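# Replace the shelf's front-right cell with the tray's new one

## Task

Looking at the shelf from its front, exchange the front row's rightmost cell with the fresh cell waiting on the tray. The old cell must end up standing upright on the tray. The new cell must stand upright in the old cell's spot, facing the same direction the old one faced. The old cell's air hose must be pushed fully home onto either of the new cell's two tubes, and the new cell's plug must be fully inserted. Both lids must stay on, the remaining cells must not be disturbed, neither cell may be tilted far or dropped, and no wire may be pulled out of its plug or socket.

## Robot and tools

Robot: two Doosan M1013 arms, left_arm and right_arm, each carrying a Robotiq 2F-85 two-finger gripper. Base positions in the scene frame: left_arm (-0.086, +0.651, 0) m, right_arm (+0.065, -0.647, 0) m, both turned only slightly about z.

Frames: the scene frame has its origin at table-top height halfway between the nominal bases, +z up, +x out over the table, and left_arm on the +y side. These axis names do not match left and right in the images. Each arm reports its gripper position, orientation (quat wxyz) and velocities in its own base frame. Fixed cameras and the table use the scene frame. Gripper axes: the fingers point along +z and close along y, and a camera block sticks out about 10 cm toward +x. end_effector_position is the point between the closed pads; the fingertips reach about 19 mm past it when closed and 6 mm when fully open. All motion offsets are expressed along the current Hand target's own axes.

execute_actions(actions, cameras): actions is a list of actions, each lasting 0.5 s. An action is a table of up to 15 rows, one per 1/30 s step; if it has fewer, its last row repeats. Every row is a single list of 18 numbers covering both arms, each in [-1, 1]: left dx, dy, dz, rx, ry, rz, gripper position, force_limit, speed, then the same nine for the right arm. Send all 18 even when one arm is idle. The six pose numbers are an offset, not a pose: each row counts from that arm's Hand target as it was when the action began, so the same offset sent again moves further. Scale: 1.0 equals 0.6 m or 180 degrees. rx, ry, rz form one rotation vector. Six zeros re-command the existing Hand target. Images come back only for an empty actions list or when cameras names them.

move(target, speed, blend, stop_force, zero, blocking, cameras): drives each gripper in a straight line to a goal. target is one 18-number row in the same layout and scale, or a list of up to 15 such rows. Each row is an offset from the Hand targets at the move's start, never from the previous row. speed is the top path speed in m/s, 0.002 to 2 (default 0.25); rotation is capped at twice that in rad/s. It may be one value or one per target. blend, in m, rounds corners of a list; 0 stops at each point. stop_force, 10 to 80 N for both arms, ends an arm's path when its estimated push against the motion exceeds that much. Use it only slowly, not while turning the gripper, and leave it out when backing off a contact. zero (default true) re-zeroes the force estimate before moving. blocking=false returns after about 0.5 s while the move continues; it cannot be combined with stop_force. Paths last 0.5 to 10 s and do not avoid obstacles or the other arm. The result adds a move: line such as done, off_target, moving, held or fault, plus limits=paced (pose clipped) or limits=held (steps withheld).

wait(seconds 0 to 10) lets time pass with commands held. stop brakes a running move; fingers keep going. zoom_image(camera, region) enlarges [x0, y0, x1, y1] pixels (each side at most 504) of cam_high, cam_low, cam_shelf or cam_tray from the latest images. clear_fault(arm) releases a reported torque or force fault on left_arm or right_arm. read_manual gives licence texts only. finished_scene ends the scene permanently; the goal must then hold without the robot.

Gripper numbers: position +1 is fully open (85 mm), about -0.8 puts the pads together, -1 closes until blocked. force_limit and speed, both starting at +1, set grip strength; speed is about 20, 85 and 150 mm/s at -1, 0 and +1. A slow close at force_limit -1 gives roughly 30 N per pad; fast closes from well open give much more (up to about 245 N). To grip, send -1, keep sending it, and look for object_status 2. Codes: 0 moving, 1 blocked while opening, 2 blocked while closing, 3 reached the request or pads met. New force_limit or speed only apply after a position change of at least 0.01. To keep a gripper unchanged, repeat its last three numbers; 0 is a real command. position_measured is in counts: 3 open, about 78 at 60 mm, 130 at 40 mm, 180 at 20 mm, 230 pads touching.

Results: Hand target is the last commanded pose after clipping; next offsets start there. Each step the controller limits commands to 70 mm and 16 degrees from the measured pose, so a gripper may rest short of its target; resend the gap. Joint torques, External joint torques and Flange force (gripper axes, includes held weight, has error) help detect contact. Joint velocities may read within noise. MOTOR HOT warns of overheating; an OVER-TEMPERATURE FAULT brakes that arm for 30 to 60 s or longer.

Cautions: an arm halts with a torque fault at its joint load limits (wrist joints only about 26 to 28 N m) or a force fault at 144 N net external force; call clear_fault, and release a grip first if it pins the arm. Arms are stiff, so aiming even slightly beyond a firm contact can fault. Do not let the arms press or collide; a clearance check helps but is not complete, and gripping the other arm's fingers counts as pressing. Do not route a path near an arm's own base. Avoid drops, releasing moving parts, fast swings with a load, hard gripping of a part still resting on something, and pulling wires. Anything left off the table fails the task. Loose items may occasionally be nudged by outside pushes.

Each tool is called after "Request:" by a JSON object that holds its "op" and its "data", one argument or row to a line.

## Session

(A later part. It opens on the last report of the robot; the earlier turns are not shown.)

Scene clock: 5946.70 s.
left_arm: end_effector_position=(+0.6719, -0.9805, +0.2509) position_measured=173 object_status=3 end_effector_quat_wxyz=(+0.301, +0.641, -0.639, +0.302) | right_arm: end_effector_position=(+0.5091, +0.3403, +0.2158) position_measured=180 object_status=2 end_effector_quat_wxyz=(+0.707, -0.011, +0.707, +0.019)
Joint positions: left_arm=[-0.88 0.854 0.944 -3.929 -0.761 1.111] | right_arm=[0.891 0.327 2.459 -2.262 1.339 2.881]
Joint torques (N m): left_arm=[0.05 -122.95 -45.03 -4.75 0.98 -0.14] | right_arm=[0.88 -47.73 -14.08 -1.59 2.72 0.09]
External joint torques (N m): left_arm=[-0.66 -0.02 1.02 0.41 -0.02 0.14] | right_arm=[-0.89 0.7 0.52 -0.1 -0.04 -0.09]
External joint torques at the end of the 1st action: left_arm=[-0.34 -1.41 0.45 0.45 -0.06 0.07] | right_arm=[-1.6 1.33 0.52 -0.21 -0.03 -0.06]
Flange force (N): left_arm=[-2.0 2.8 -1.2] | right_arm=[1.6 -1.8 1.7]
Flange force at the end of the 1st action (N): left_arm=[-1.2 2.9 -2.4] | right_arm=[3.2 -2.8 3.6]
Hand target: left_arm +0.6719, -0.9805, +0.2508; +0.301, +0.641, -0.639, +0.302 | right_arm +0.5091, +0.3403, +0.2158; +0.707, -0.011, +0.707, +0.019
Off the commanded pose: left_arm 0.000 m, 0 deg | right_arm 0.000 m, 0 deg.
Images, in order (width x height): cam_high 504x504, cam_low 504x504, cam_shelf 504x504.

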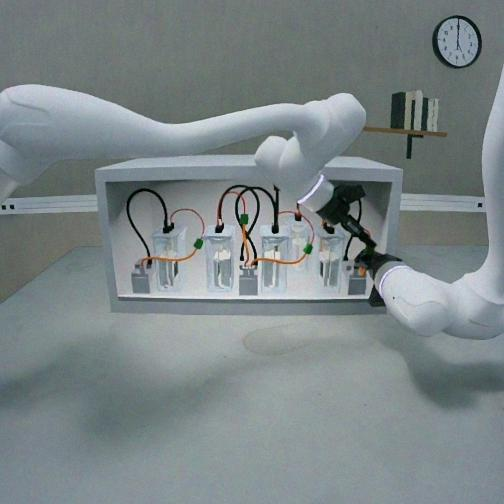

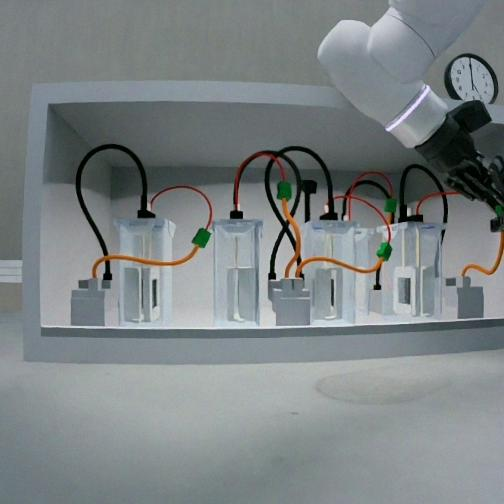

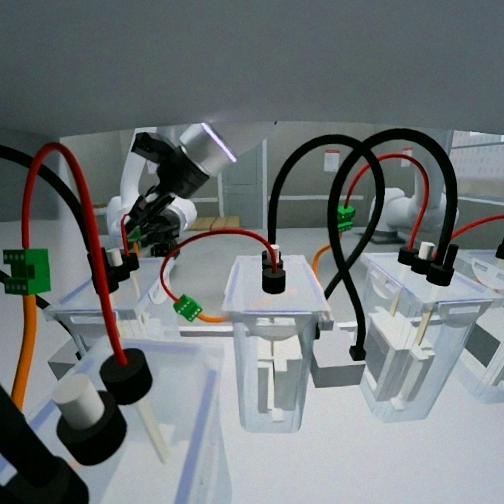

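Request:
{"op": "move", "data": {
  "target": [0,0,-0.1167,0,0,0,-0.35,0.3,-1,0,0,0,0,0,0,-1,0.6,-1],
  "speed": 0.04,
  "cameras": ["cam_low","cam_shelf","cam_high"]
}}

Request:
{"op": "zoom_image", "data": {
  "camera": "cam_shelf",
  "region": [115, 205, 155, 245]
}}

Request:
{"op": "zoom_image", "data": {
  "camera": "cam_high",
  "region": [350, 228, 380, 258]
}}

Request:
{"op": "zoom_image", "data": {
  "camera": "cam_low",
  "region": [474, 190, 504, 230]
}}

Scene clock: 5967.70 s.
left_arm: end_effector_position=(+0.6717, -0.9266, +0.2954) position_measured=173 object_status=3 end_effector_quat_wxyz=(+0.301, +0.641, -0.639, +0.302) | right_arm: end_effector_position=(+0.5091, +0.3403, +0.2158) position_measured=180 object_status=2 end_effector_quat_wxyz=(+0.707, -0.011, +0.707, +0.019)
Joint positions: left_arm=[-0.845 0.759 1.034 -3.943 -0.789 1.141] | right_arm=[0.891 0.327 2.459 -2.262 1.339 2.881]
Joint torques (N m): left_arm=[0.2 -115.61 -44.81 -4.76 0.97 -0.04] | right_arm=[1.71 -48.32 -14.34 -1.64 2.64 0.08]
External joint torques (N m): left_arm=[0.16 -1.71 0.35 0.34 -0.03 0.04] | right_arm=[-1.66 0.9 0.71 -0.05 0.05 -0.08]
Flange force (N): left_arm=[-1.4 2.7 -2.7] | right_arm=[2.3 -3.2 2.9]
Hand target: left_arm +0.6717, -0.9265, +0.2954; +0.301, +0.641, -0.639, +0.302 | right_arm +0.5091, +0.3403, +0.2158; +0.707, -0.011, +0.707, +0.019
Off the commanded pose: left_arm 0.000 m, 0 deg | right_arm 0.000 m, 0 deg.
move: done
Images, in order (width x height): cam_high 504x504, cam_low 504x504, cam_shelf 504x504.

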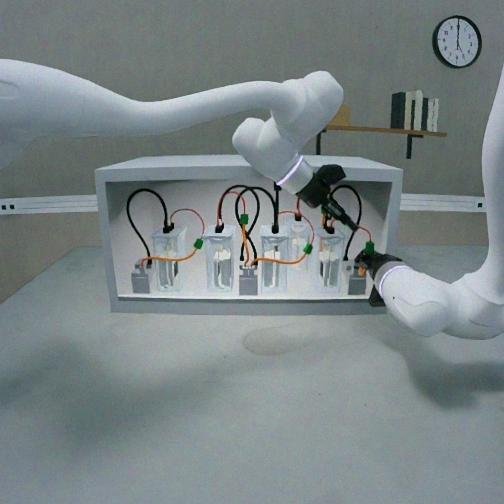

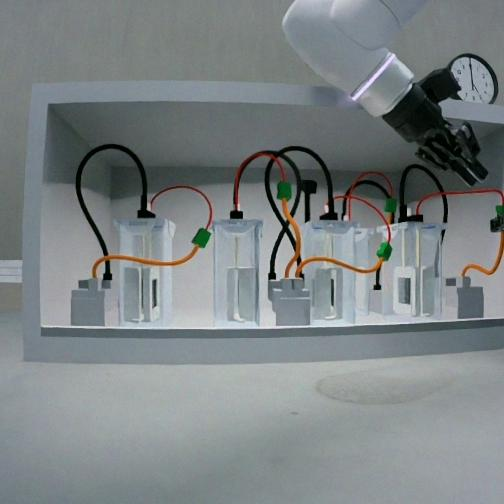

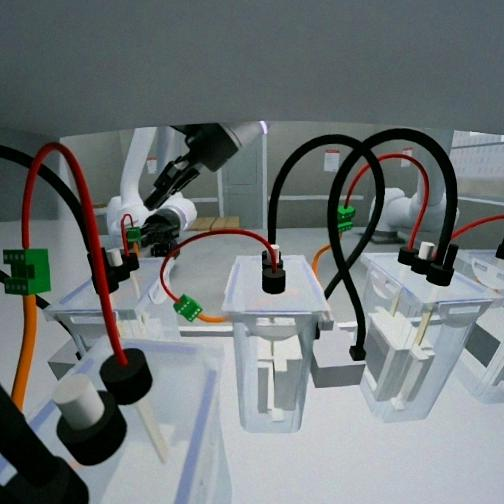

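Scaled by 12.600 from the camera's 504x504 image, which has a finer 720x720 frame.

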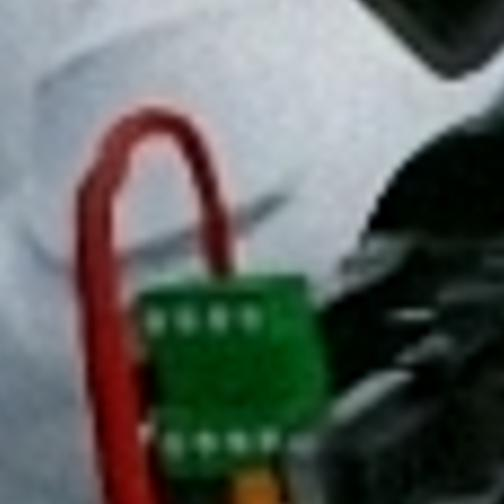

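Scaled by 16.800 from the camera's 504x504 image, which has a finer 720x720 frame.

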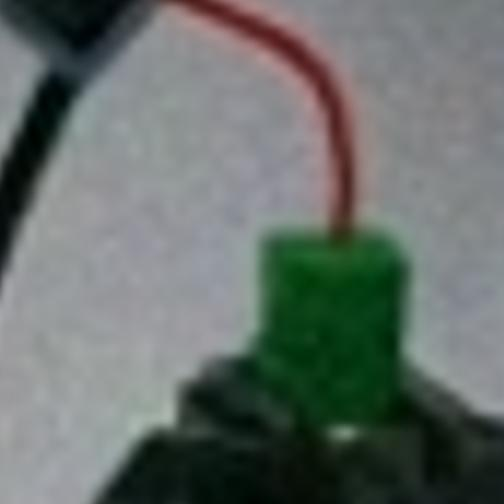

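Scaled by 12.600 from the camera's 504x504 image, which has a finer 720x720 frame.

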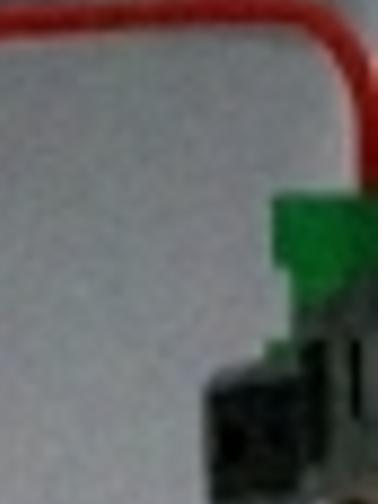

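Request:
{"op": "execute_actions", "data": {
  "actions": [
    [[0,0,0,0,0,0,-0.35,0.3,-1,0,0,0,0,0,0,-0.2,0.6,-1]],
    [[0,0,0,0,0,0,-0.35,0.3,-1,0,0,0,0,0,0,-0.2,0.6,-1]]
  ]
}}

Request:
{"op": "move", "data": {
  "target": [0,0,-0.15,0,0,0,-0.35,0.3,-1,0,0,-0.2,0,0,0,-0.2,0.6,-1],
  "speed": 0.06,
  "cameras": ["all"]
}}

Request:
{"op": "zoom_image", "data": {
  "camera": "cam_shelf",
  "region": [110, 205, 160, 255]
}}

Request:
{"op": "zoom_image", "data": {
  "camera": "cam_high",
  "region": [310, 190, 390, 290]
}}

Request:
{"op": "zoom_image", "data": {
  "camera": "cam_low",
  "region": [380, 150, 504, 330]
}}

Scene clock: 6003.90 s.
left_arm: end_effector_position=(+0.6717, -0.9265, +0.2954) position_measured=173 object_status=3 end_effector_quat_wxyz=(+0.301, +0.641, -0.639, +0.302) | right_arm: end_effector_position=(+0.5091, +0.3403, +0.2158) position_measured=154 object_status=3 end_effector_quat_wxyz=(+0.707, -0.011, +0.707, +0.019)
Joint positions: left_arm=[-0.845 0.759 1.034 -3.943 -0.789 1.141] | right_arm=[0.891 0.327 2.459 -2.262 1.339 2.881]
Joint torques (N m): left_arm=[-0.17 -115.95 -44.82 -4.78 1.02 -0.14] | right_arm=[1.97 -47.43 -14.45 -1.64 2.66 0.06]
External joint torques (N m): left_arm=[-0.1 -0.34 0.75 0.41 -0.1 0.15] | right_arm=[-1.91 -0.22 0.79 -0.06 0.04 -0.06]
External joint torques at the end of the 1st action: left_arm=[0.07 -1.36 0.58 0.41 -0.07 0.12] | right_arm=[-1.53 1.16 0.88 0.03 0.05 -0.09]
Flange force (N): left_arm=[-1.5 2.0 -1.3] | right_arm=[-0.4 -4.6 2.8]
Flange force at the end of the 1st action (N): left_arm=[-1.7 2.8 -2.5] | right_arm=[2.9 -2.9 2.5]
Hand target: left_arm +0.6717, -0.9265, +0.2954; +0.301, +0.641, -0.639, +0.302 | right_arm +0.5091, +0.3403, +0.2158; +0.707, -0.011, +0.707, +0.019
Off the commanded pose: left_arm 0.000 m, 0 deg | right_arm 0.000 m, 0 deg.

Scene clock: 6006.27 s.
left_arm: end_effector_position=(+0.6703, -0.8572, +0.3484) position_measured=173 object_status=3 end_effector_quat_wxyz=(+0.301, +0.641, -0.639, +0.299) | right_arm: end_effector_position=(+0.3892, +0.3352, +0.2158) position_measured=154 object_status=3 end_effector_quat_wxyz=(+0.707, -0.011, +0.707, +0.019)
Joint positions: left_arm=[-0.796 0.651 1.122 -3.948 -0.842 1.163] | right_arm=[1.165 0.276 2.561 -2.001 1.441 2.877]
Joint torques (N m): left_arm=[17.25 -161.88 -95.3 -8.26 13.52 2.86] | right_arm=[1.37 -39.99 -11.35 -1.27 2.68 0.05]
External joint torques (N m): left_arm=[-17.1 52.58 50.64 3.74 -12.66 -2.86] | right_arm=[-1.33 0.93 1.09 -0.03 0.01 -0.05]
External joint torques when the fault began: left_arm=[-27.26 123.92 90.04 7.24 -17.59 -5.08]
Flange force (N): left_arm=[-57.2 38.8 23.2] | right_arm=[2.8 -2.8 3.2]
Flange force when the fault began (N): left_arm=[-91.5 33.4 77.9]
Hand target: left_arm +0.6703, -0.8572, +0.3484; +0.301, +0.641, -0.639, +0.299 (not the last commanded pose) | right_arm +0.3892, +0.3352, +0.2158; +0.707, -0.011, +0.707, +0.019
Tool commands: left_gripper/position=-0.34902 left_gripper/force_limit=+0.301961 left_gripper/speed=-1.0 right_gripper/position=-0.2 right_gripper/force_limit=+0.6 right_gripper/speed=-1.0
Off the commanded pose: left_arm 0.004 m, 0 deg | right_arm 0.000 m, 0 deg.
FORCE FAULT: contact force on the left arm reached its limit, and that arm stopped. The contact can be on any part of that arm, not only on its tool. That arm's remaining commands of this call were not run. That arm is still stopped at the end of this call. While its stop runs, that arm takes no new command, but its gripper still runs the gripper command that each later call begins with.
CLEAR FAULT: the left arm stays stopped until you call clear_fault(arm="left_arm").
move: fault (left_arm)

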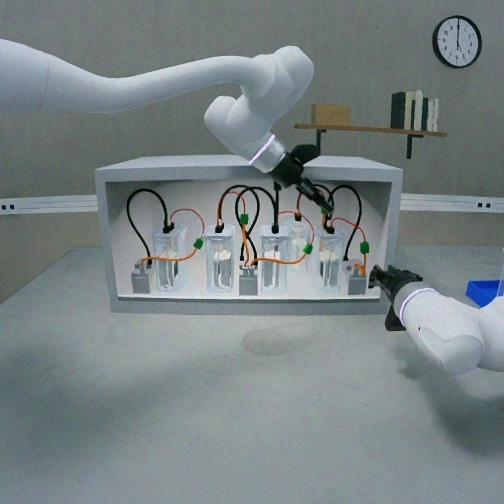

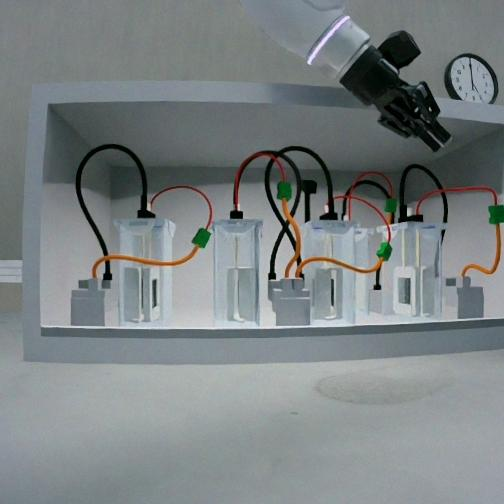

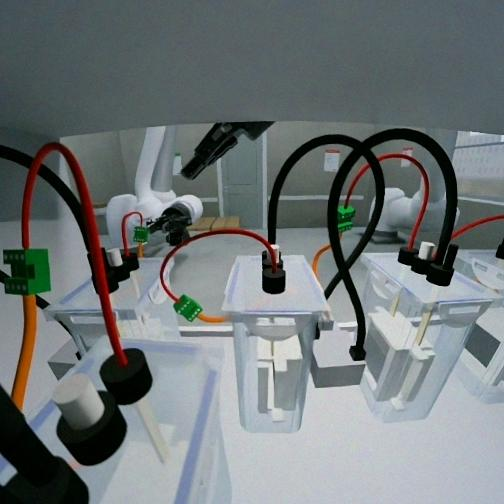

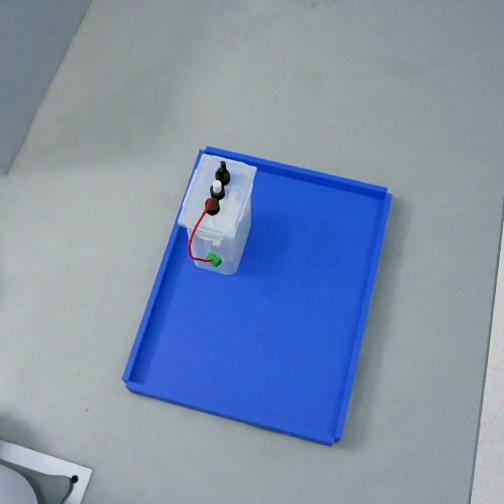

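Scaled by 10.080 from the camera's 504x504 image, which has a finer 720x720 frame.

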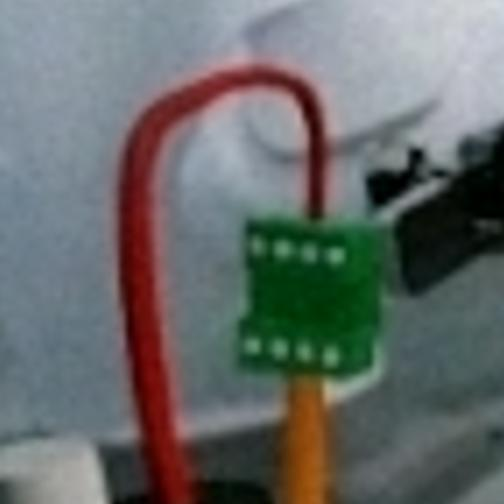

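Scaled by 5.040 from the camera's 504x504 image, which has a finer 720x720 frame.

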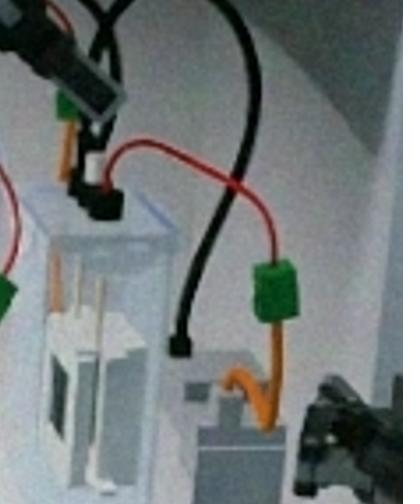

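Scaled by 2.800 from the camera's 504x504 image, which has a finer 720x720 frame.

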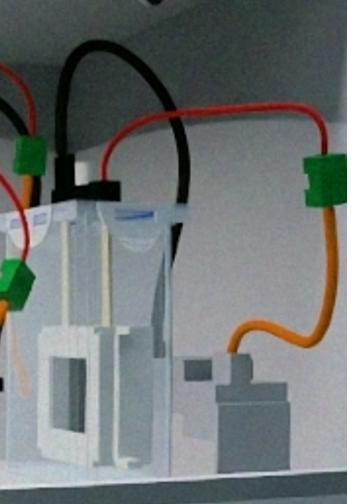

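Request:
{"op": "clear_fault", "data": {
  "arm": "left_arm"
}}

Request:
{"op": "execute_actions", "data": {
  "actions": [],
  "cameras": ["cam_high","cam_low"]
}}

Scene clock: 6013.17 s.
left_arm: end_effector_position=(+0.6703, -0.8572, +0.3484) position_measured=173 object_status=3 end_effector_quat_wxyz=(+0.301, +0.641, -0.639, +0.299) | right_arm: end_effector_position=(+0.3892, +0.3352, +0.2158) position_measured=154 object_status=3 end_effector_quat_wxyz=(+0.707, -0.011, +0.707, +0.019)
Joint positions: left_arm=[-0.796 0.651 1.122 -3.948 -0.842 1.163] | right_arm=[1.165 0.276 2.561 -2.001 1.441 2.877]
Joint torques (N m): left_arm=[17.09 -161.9 -95.39 -8.33 13.59 2.84] | right_arm=[1.02 -40.87 -11.11 -1.34 2.75 0]
External joint torques (N m): left_arm=[-17.29 52.65 50.71 3.82 -12.72 -2.84] | right_arm=[-1.07 2.16 0.89 0.05 -0.07 0]
Flange force (N): left_arm=[-57.1 39.0 23.3] | right_arm=[6.2 -1.1 2.9]
Hand target: left_arm +0.6703, -0.8572, +0.3484; +0.301, +0.641, -0.639, +0.299 (not the last commanded pose) | right_arm +0.3892, +0.3352, +0.2158; +0.707, -0.011, +0.707, +0.019
Tool commands: left_gripper/position=-0.34902 left_gripper/force_limit=+0.301961 left_gripper/speed=-1.0 right_gripper/position=-0.2 right_gripper/force_limit=+0.6 right_gripper/speed=-1.0
Off the commanded pose: left_arm 0.004 m, 0 deg | right_arm 0.000 m, 0 deg.
FORCE FAULT, CONTINUED: the left arm's stop, for the force fault that an earlier result reported, is over. The call counts as one of the actions that you can send in this scene. That arm's target is now where it stood when the stop ended, not its last command. That arm accepts commands again.
CLEAR FAULT: your call cleared the left arm's force fault. If the contact force or a joint's load stays at its limit, that arm stops again.

Scene clock: 6013.17 s.
left_arm: end_effector_position=(+0.6703, -0.8572, +0.3484) position_measured=173 object_status=3 end_effector_quat_wxyz=(+0.301, +0.641, -0.639, +0.299) | right_arm: end_effector_position=(+0.3892, +0.3352, +0.2158) position_measured=154 object_status=3 end_effector_quat_wxyz=(+0.707, -0.011, +0.707, +0.019)
Joint positions: left_arm=[-0.796 0.651 1.122 -3.948 -0.842 1.163] | right_arm=[1.165 0.276 2.561 -2.001 1.441 2.877]
Joint velocities: within noise
Joint torques (N m): left_arm=[17.09 -161.9 -95.39 -8.33 13.59 2.84] | right_arm=[1.02 -40.87 -11.11 -1.34 2.75 0]
External joint torques (N m): left_arm=[-17.29 52.65 50.71 3.82 -12.72 -2.84] | right_arm=[-1.07 2.16 0.89 0.05 -0.07 0]
Flange force (N): left_arm=[-57.1 39.0 23.3] | right_arm=[6.2 -1.1 2.9]
Hand target: left_arm +0.6703, -0.8572, +0.3484; +0.301, +0.641, -0.639, +0.299 (not the last commanded pose) | right_arm +0.3892, +0.3352, +0.2158; +0.707, -0.011, +0.707, +0.019
Tool commands: left_gripper/position=-0.34902 left_gripper/force_limit=+0.301961 left_gripper/speed=-1.0 right_gripper/position=-0.2 right_gripper/force_limit=+0.6 right_gripper/speed=-1.0
Off the commanded pose: left_arm 0.004 m, 0 deg | right_arm 0.000 m, 0 deg.
Images, in order (width x height): cam_high 504x504, cam_low 504x504.

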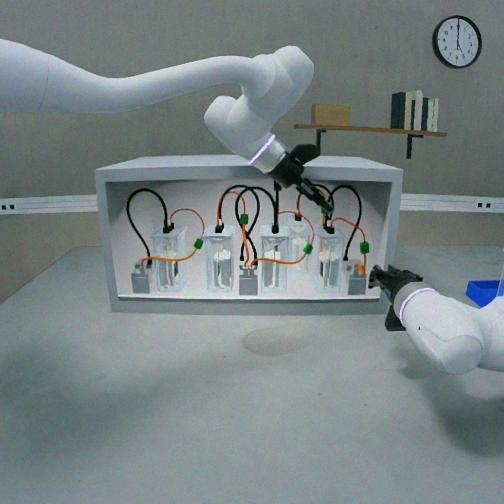

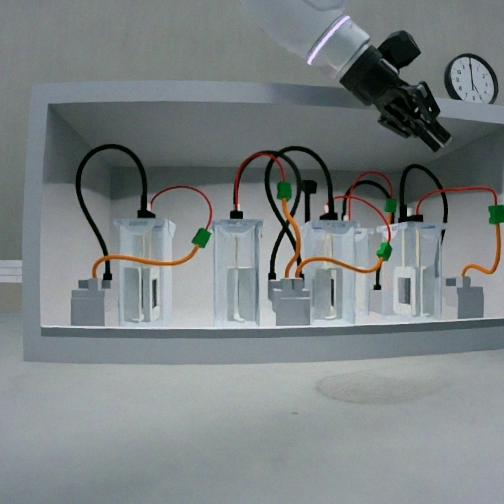

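Request:
{"op": "move", "data": {
  "target": [0,0,0.04,0,0,0,-0.35,0.3,-1,0,0,0,0,0,0,-0.2,0.6,-1],
  "speed": 0.03
}}

Request:
{"op": "move", "data": {
  "target": [0,0.25,0,0,0,0,-0.35,0.3,-1,0,0,-0.05,0,0,0,-0.2,0.6,-1],
  "speed": 0.08,
  "cameras": ["all"]
}}

Scene clock: 6023.73 s.
left_arm: end_effector_position=(+0.6703, -0.8756, +0.3331) position_measured=173 object_status=3 end_effector_quat_wxyz=(+0.301, +0.641, -0.639, +0.299) | right_arm: end_effector_position=(+0.3892, +0.3352, +0.2158) position_measured=154 object_status=3 end_effector_quat_wxyz=(+0.707, -0.011, +0.707, +0.019)
Joint positions: left_arm=[-0.81 0.679 1.102 -3.948 -0.827 1.158] | right_arm=[1.165 0.276 2.561 -2.001 1.441 2.877]
Joint torques (N m): left_arm=[0.51 -109.43 -45 -4.87 0.92 -0.15] | right_arm=[1.38 -39.77 -11.35 -1.29 2.75 -0.03]
External joint torques (N m): left_arm=[-0.49 -1.45 0.62 0.41 -0.05 0.15] | right_arm=[-1.39 1 1.09 -0.01 -0.06 0.03]
Flange force (N): left_arm=[-1.6 3.4 -2.0] | right_arm=[3.1 -2.9 3.4]
Hand target: left_arm +0.6703, -0.8756, +0.3331; +0.301, +0.641, -0.639, +0.299 | right_arm +0.3892, +0.3352, +0.2158; +0.707, -0.011, +0.707, +0.019
Off the commanded pose: left_arm 0.000 m, 0 deg | right_arm 0.000 m, 0 deg.
move: done

Scene clock: 6025.93 s.
left_arm: end_effector_position=(+0.5203, -0.8759, +0.3336) position_measured=173 object_status=3 end_effector_quat_wxyz=(+0.301, +0.641, -0.639, +0.299) | right_arm: end_effector_position=(+0.3592, +0.3339, +0.2158) position_measured=154 object_status=3 end_effector_quat_wxyz=(+0.707, -0.011, +0.707, +0.019)
Joint positions: left_arm=[-0.94 0.513 1.375 -3.972 -0.663 1.146] | right_arm=[1.248 0.268 2.577 -1.921 1.467 2.875]
Joint torques (N m): left_arm=[-0.16 -93.89 -44.42 -4.45 0.91 -0.12] | right_arm=[1.43 -38.77 -10.46 -1.19 2.65 0]
External joint torques (N m): left_arm=[0.27 -1.41 0.77 0.41 0 0.12] | right_arm=[-1.38 1.22 0.91 -0.01 0.03 0]
Flange force (N): left_arm=[-1.8 2.2 -2.6] | right_arm=[3.8 -2.1 3.8]
Hand target: left_arm +0.5203, -0.8759, +0.3336; +0.301, +0.641, -0.639, +0.299 | right_arm +0.3592, +0.3339, +0.2158; +0.707, -0.011, +0.707, +0.019
Off the commanded pose: left_arm 0.000 m, 0 deg | right_arm 0.000 m, 0 deg.
move: done

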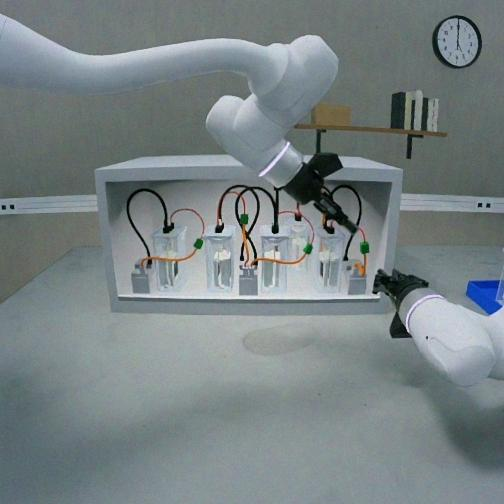

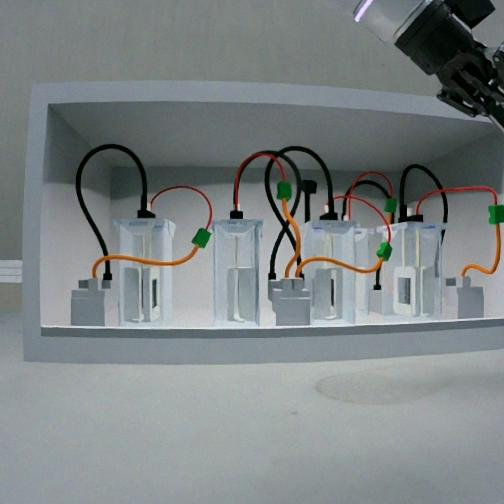

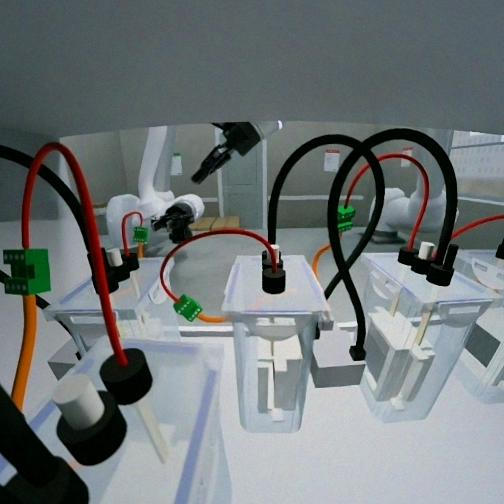

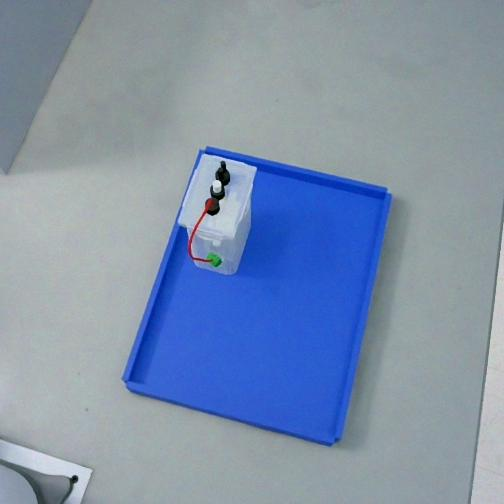

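Request:
{"op": "zoom_image", "data": {
  "camera": "cam_shelf",
  "region": [125, 215, 157, 247]
}}

Request:
{"op": "zoom_image", "data": {
  "camera": "cam_low",
  "region": [480, 200, 504, 230]
}}

Request:
{"op": "zoom_image", "data": {
  "camera": "cam_high",
  "region": [350, 232, 380, 262]
}}

Request:
{"op": "zoom_image", "data": {
  "camera": "cam_low",
  "region": [385, 150, 455, 240]
}}

Request:
{"op": "zoom_image", "data": {
  "camera": "cam_shelf",
  "region": [80, 230, 145, 320]
}}

Request:
{"op": "zoom_image", "data": {
  "camera": "cam_shelf",
  "region": [0, 320, 180, 500]
}}

Scaled by 15.750 from the camera's 504x504 image, which has a finer 720x720 frame.

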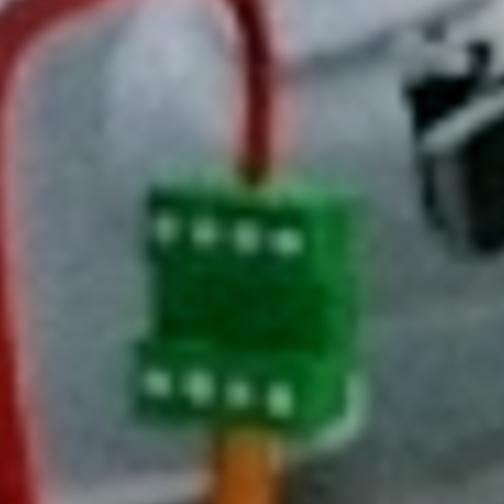

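Scaled by 16.800 from the camera's 504x504 image, which has a finer 720x720 frame.

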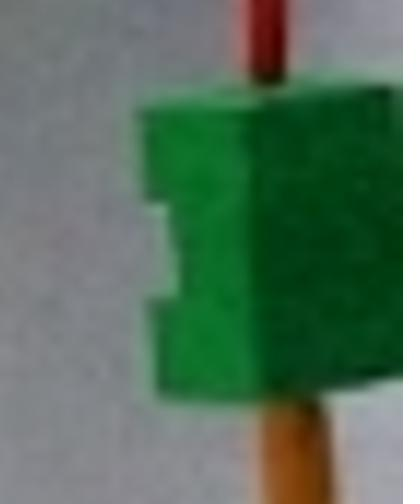

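Scaled by 16.800 from the camera's 504x504 image, which has a finer 720x720 frame.

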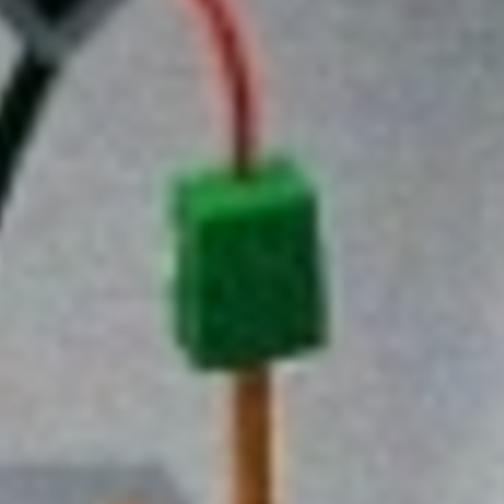

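Scaled by 5.600 from the camera's 504x504 image, which has a finer 720x720 frame.

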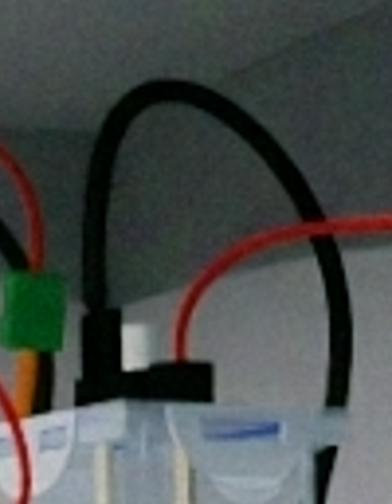

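Scaled by 5.600 from the camera's 504x504 image, which has a finer 720x720 frame.

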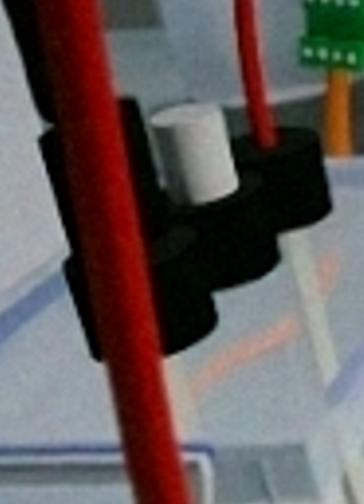

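Scaled by 2.800 from the camera's 504x504 image, which has a finer 720x720 frame.

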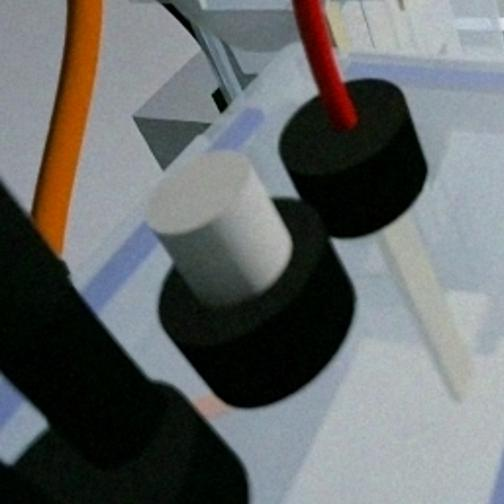

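Request:
{"op": "zoom_image", "data": {
  "camera": "cam_low",
  "region": [375, 240, 395, 264]
}}

Request:
{"op": "zoom_image", "data": {
  "camera": "cam_shelf",
  "region": [330, 200, 360, 236]
}}

Request:
{"op": "zoom_image", "data": {
  "camera": "cam_shelf",
  "region": [170, 288, 202, 324]
}}

Request:
{"op": "zoom_image", "data": {
  "camera": "cam_shelf",
  "region": [128, 222, 152, 246]
}}

Request:
{"op": "zoom_image", "data": {
  "camera": "cam_high",
  "region": [236, 208, 252, 228]
}}

Request:
{"op": "zoom_image", "data": {
  "camera": "cam_high",
  "region": [356, 238, 372, 258]
}}

Scaled by 21.000 from the camera's 504x504 image, which has a finer 720x720 frame.

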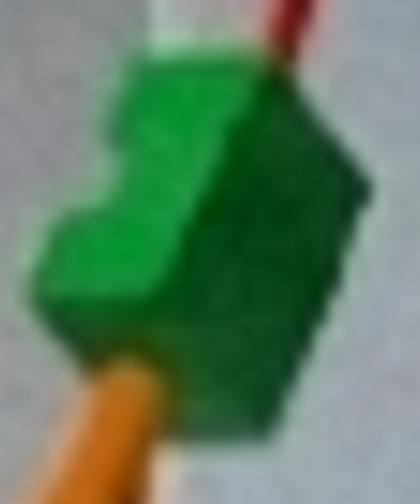

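Scaled by 14.000 from the camera's 504x504 image, which has a finer 720x720 frame.

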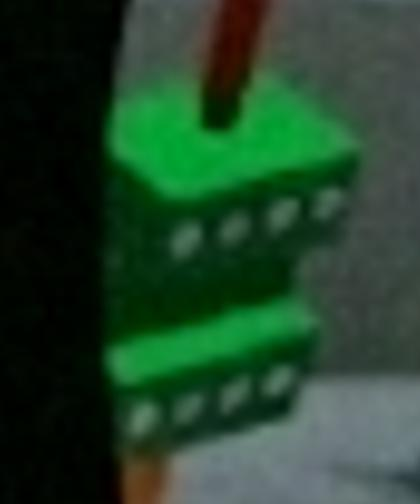

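Scaled by 14.000 from the camera's 504x504 image, which has a finer 720x720 frame.

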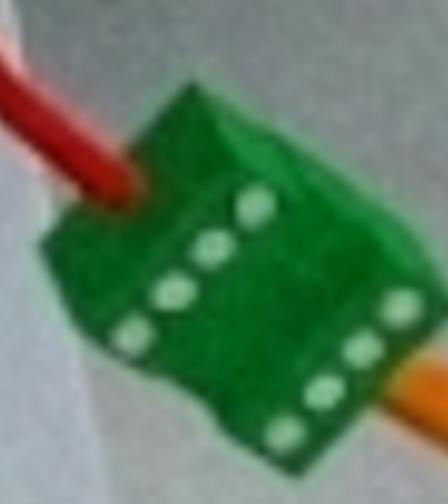

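Scaled by 21.000 from the camera's 504x504 image, which has a finer 720x720 frame.

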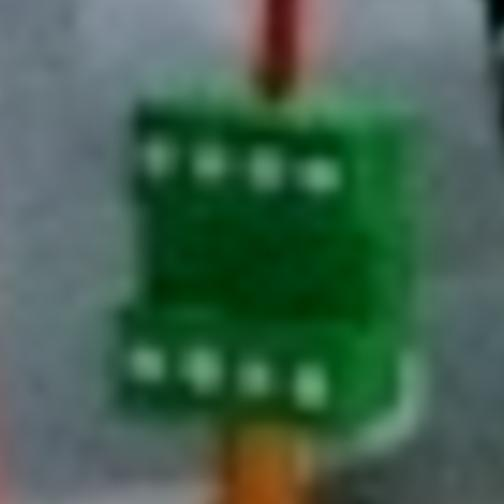

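Scaled by 25.200 from the camera's 504x504 image, which has a finer 720x720 frame.

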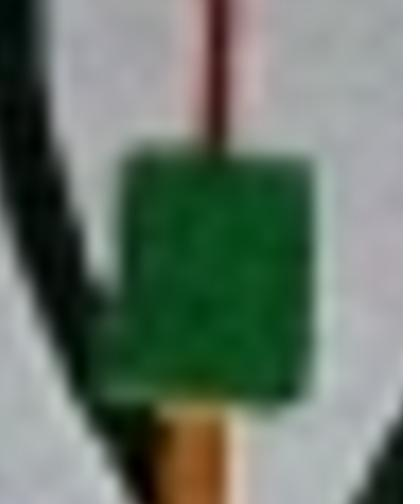

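Scaled by 25.200 from the camera's 504x504 image, which has a finer 720x720 frame.

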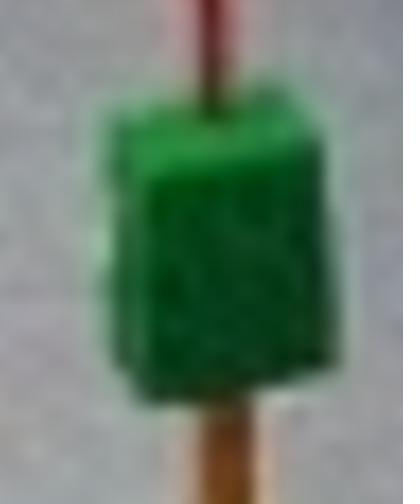

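Request:
{"op": "finished_scene", "data": {

}}

The scene is finished: the task was done.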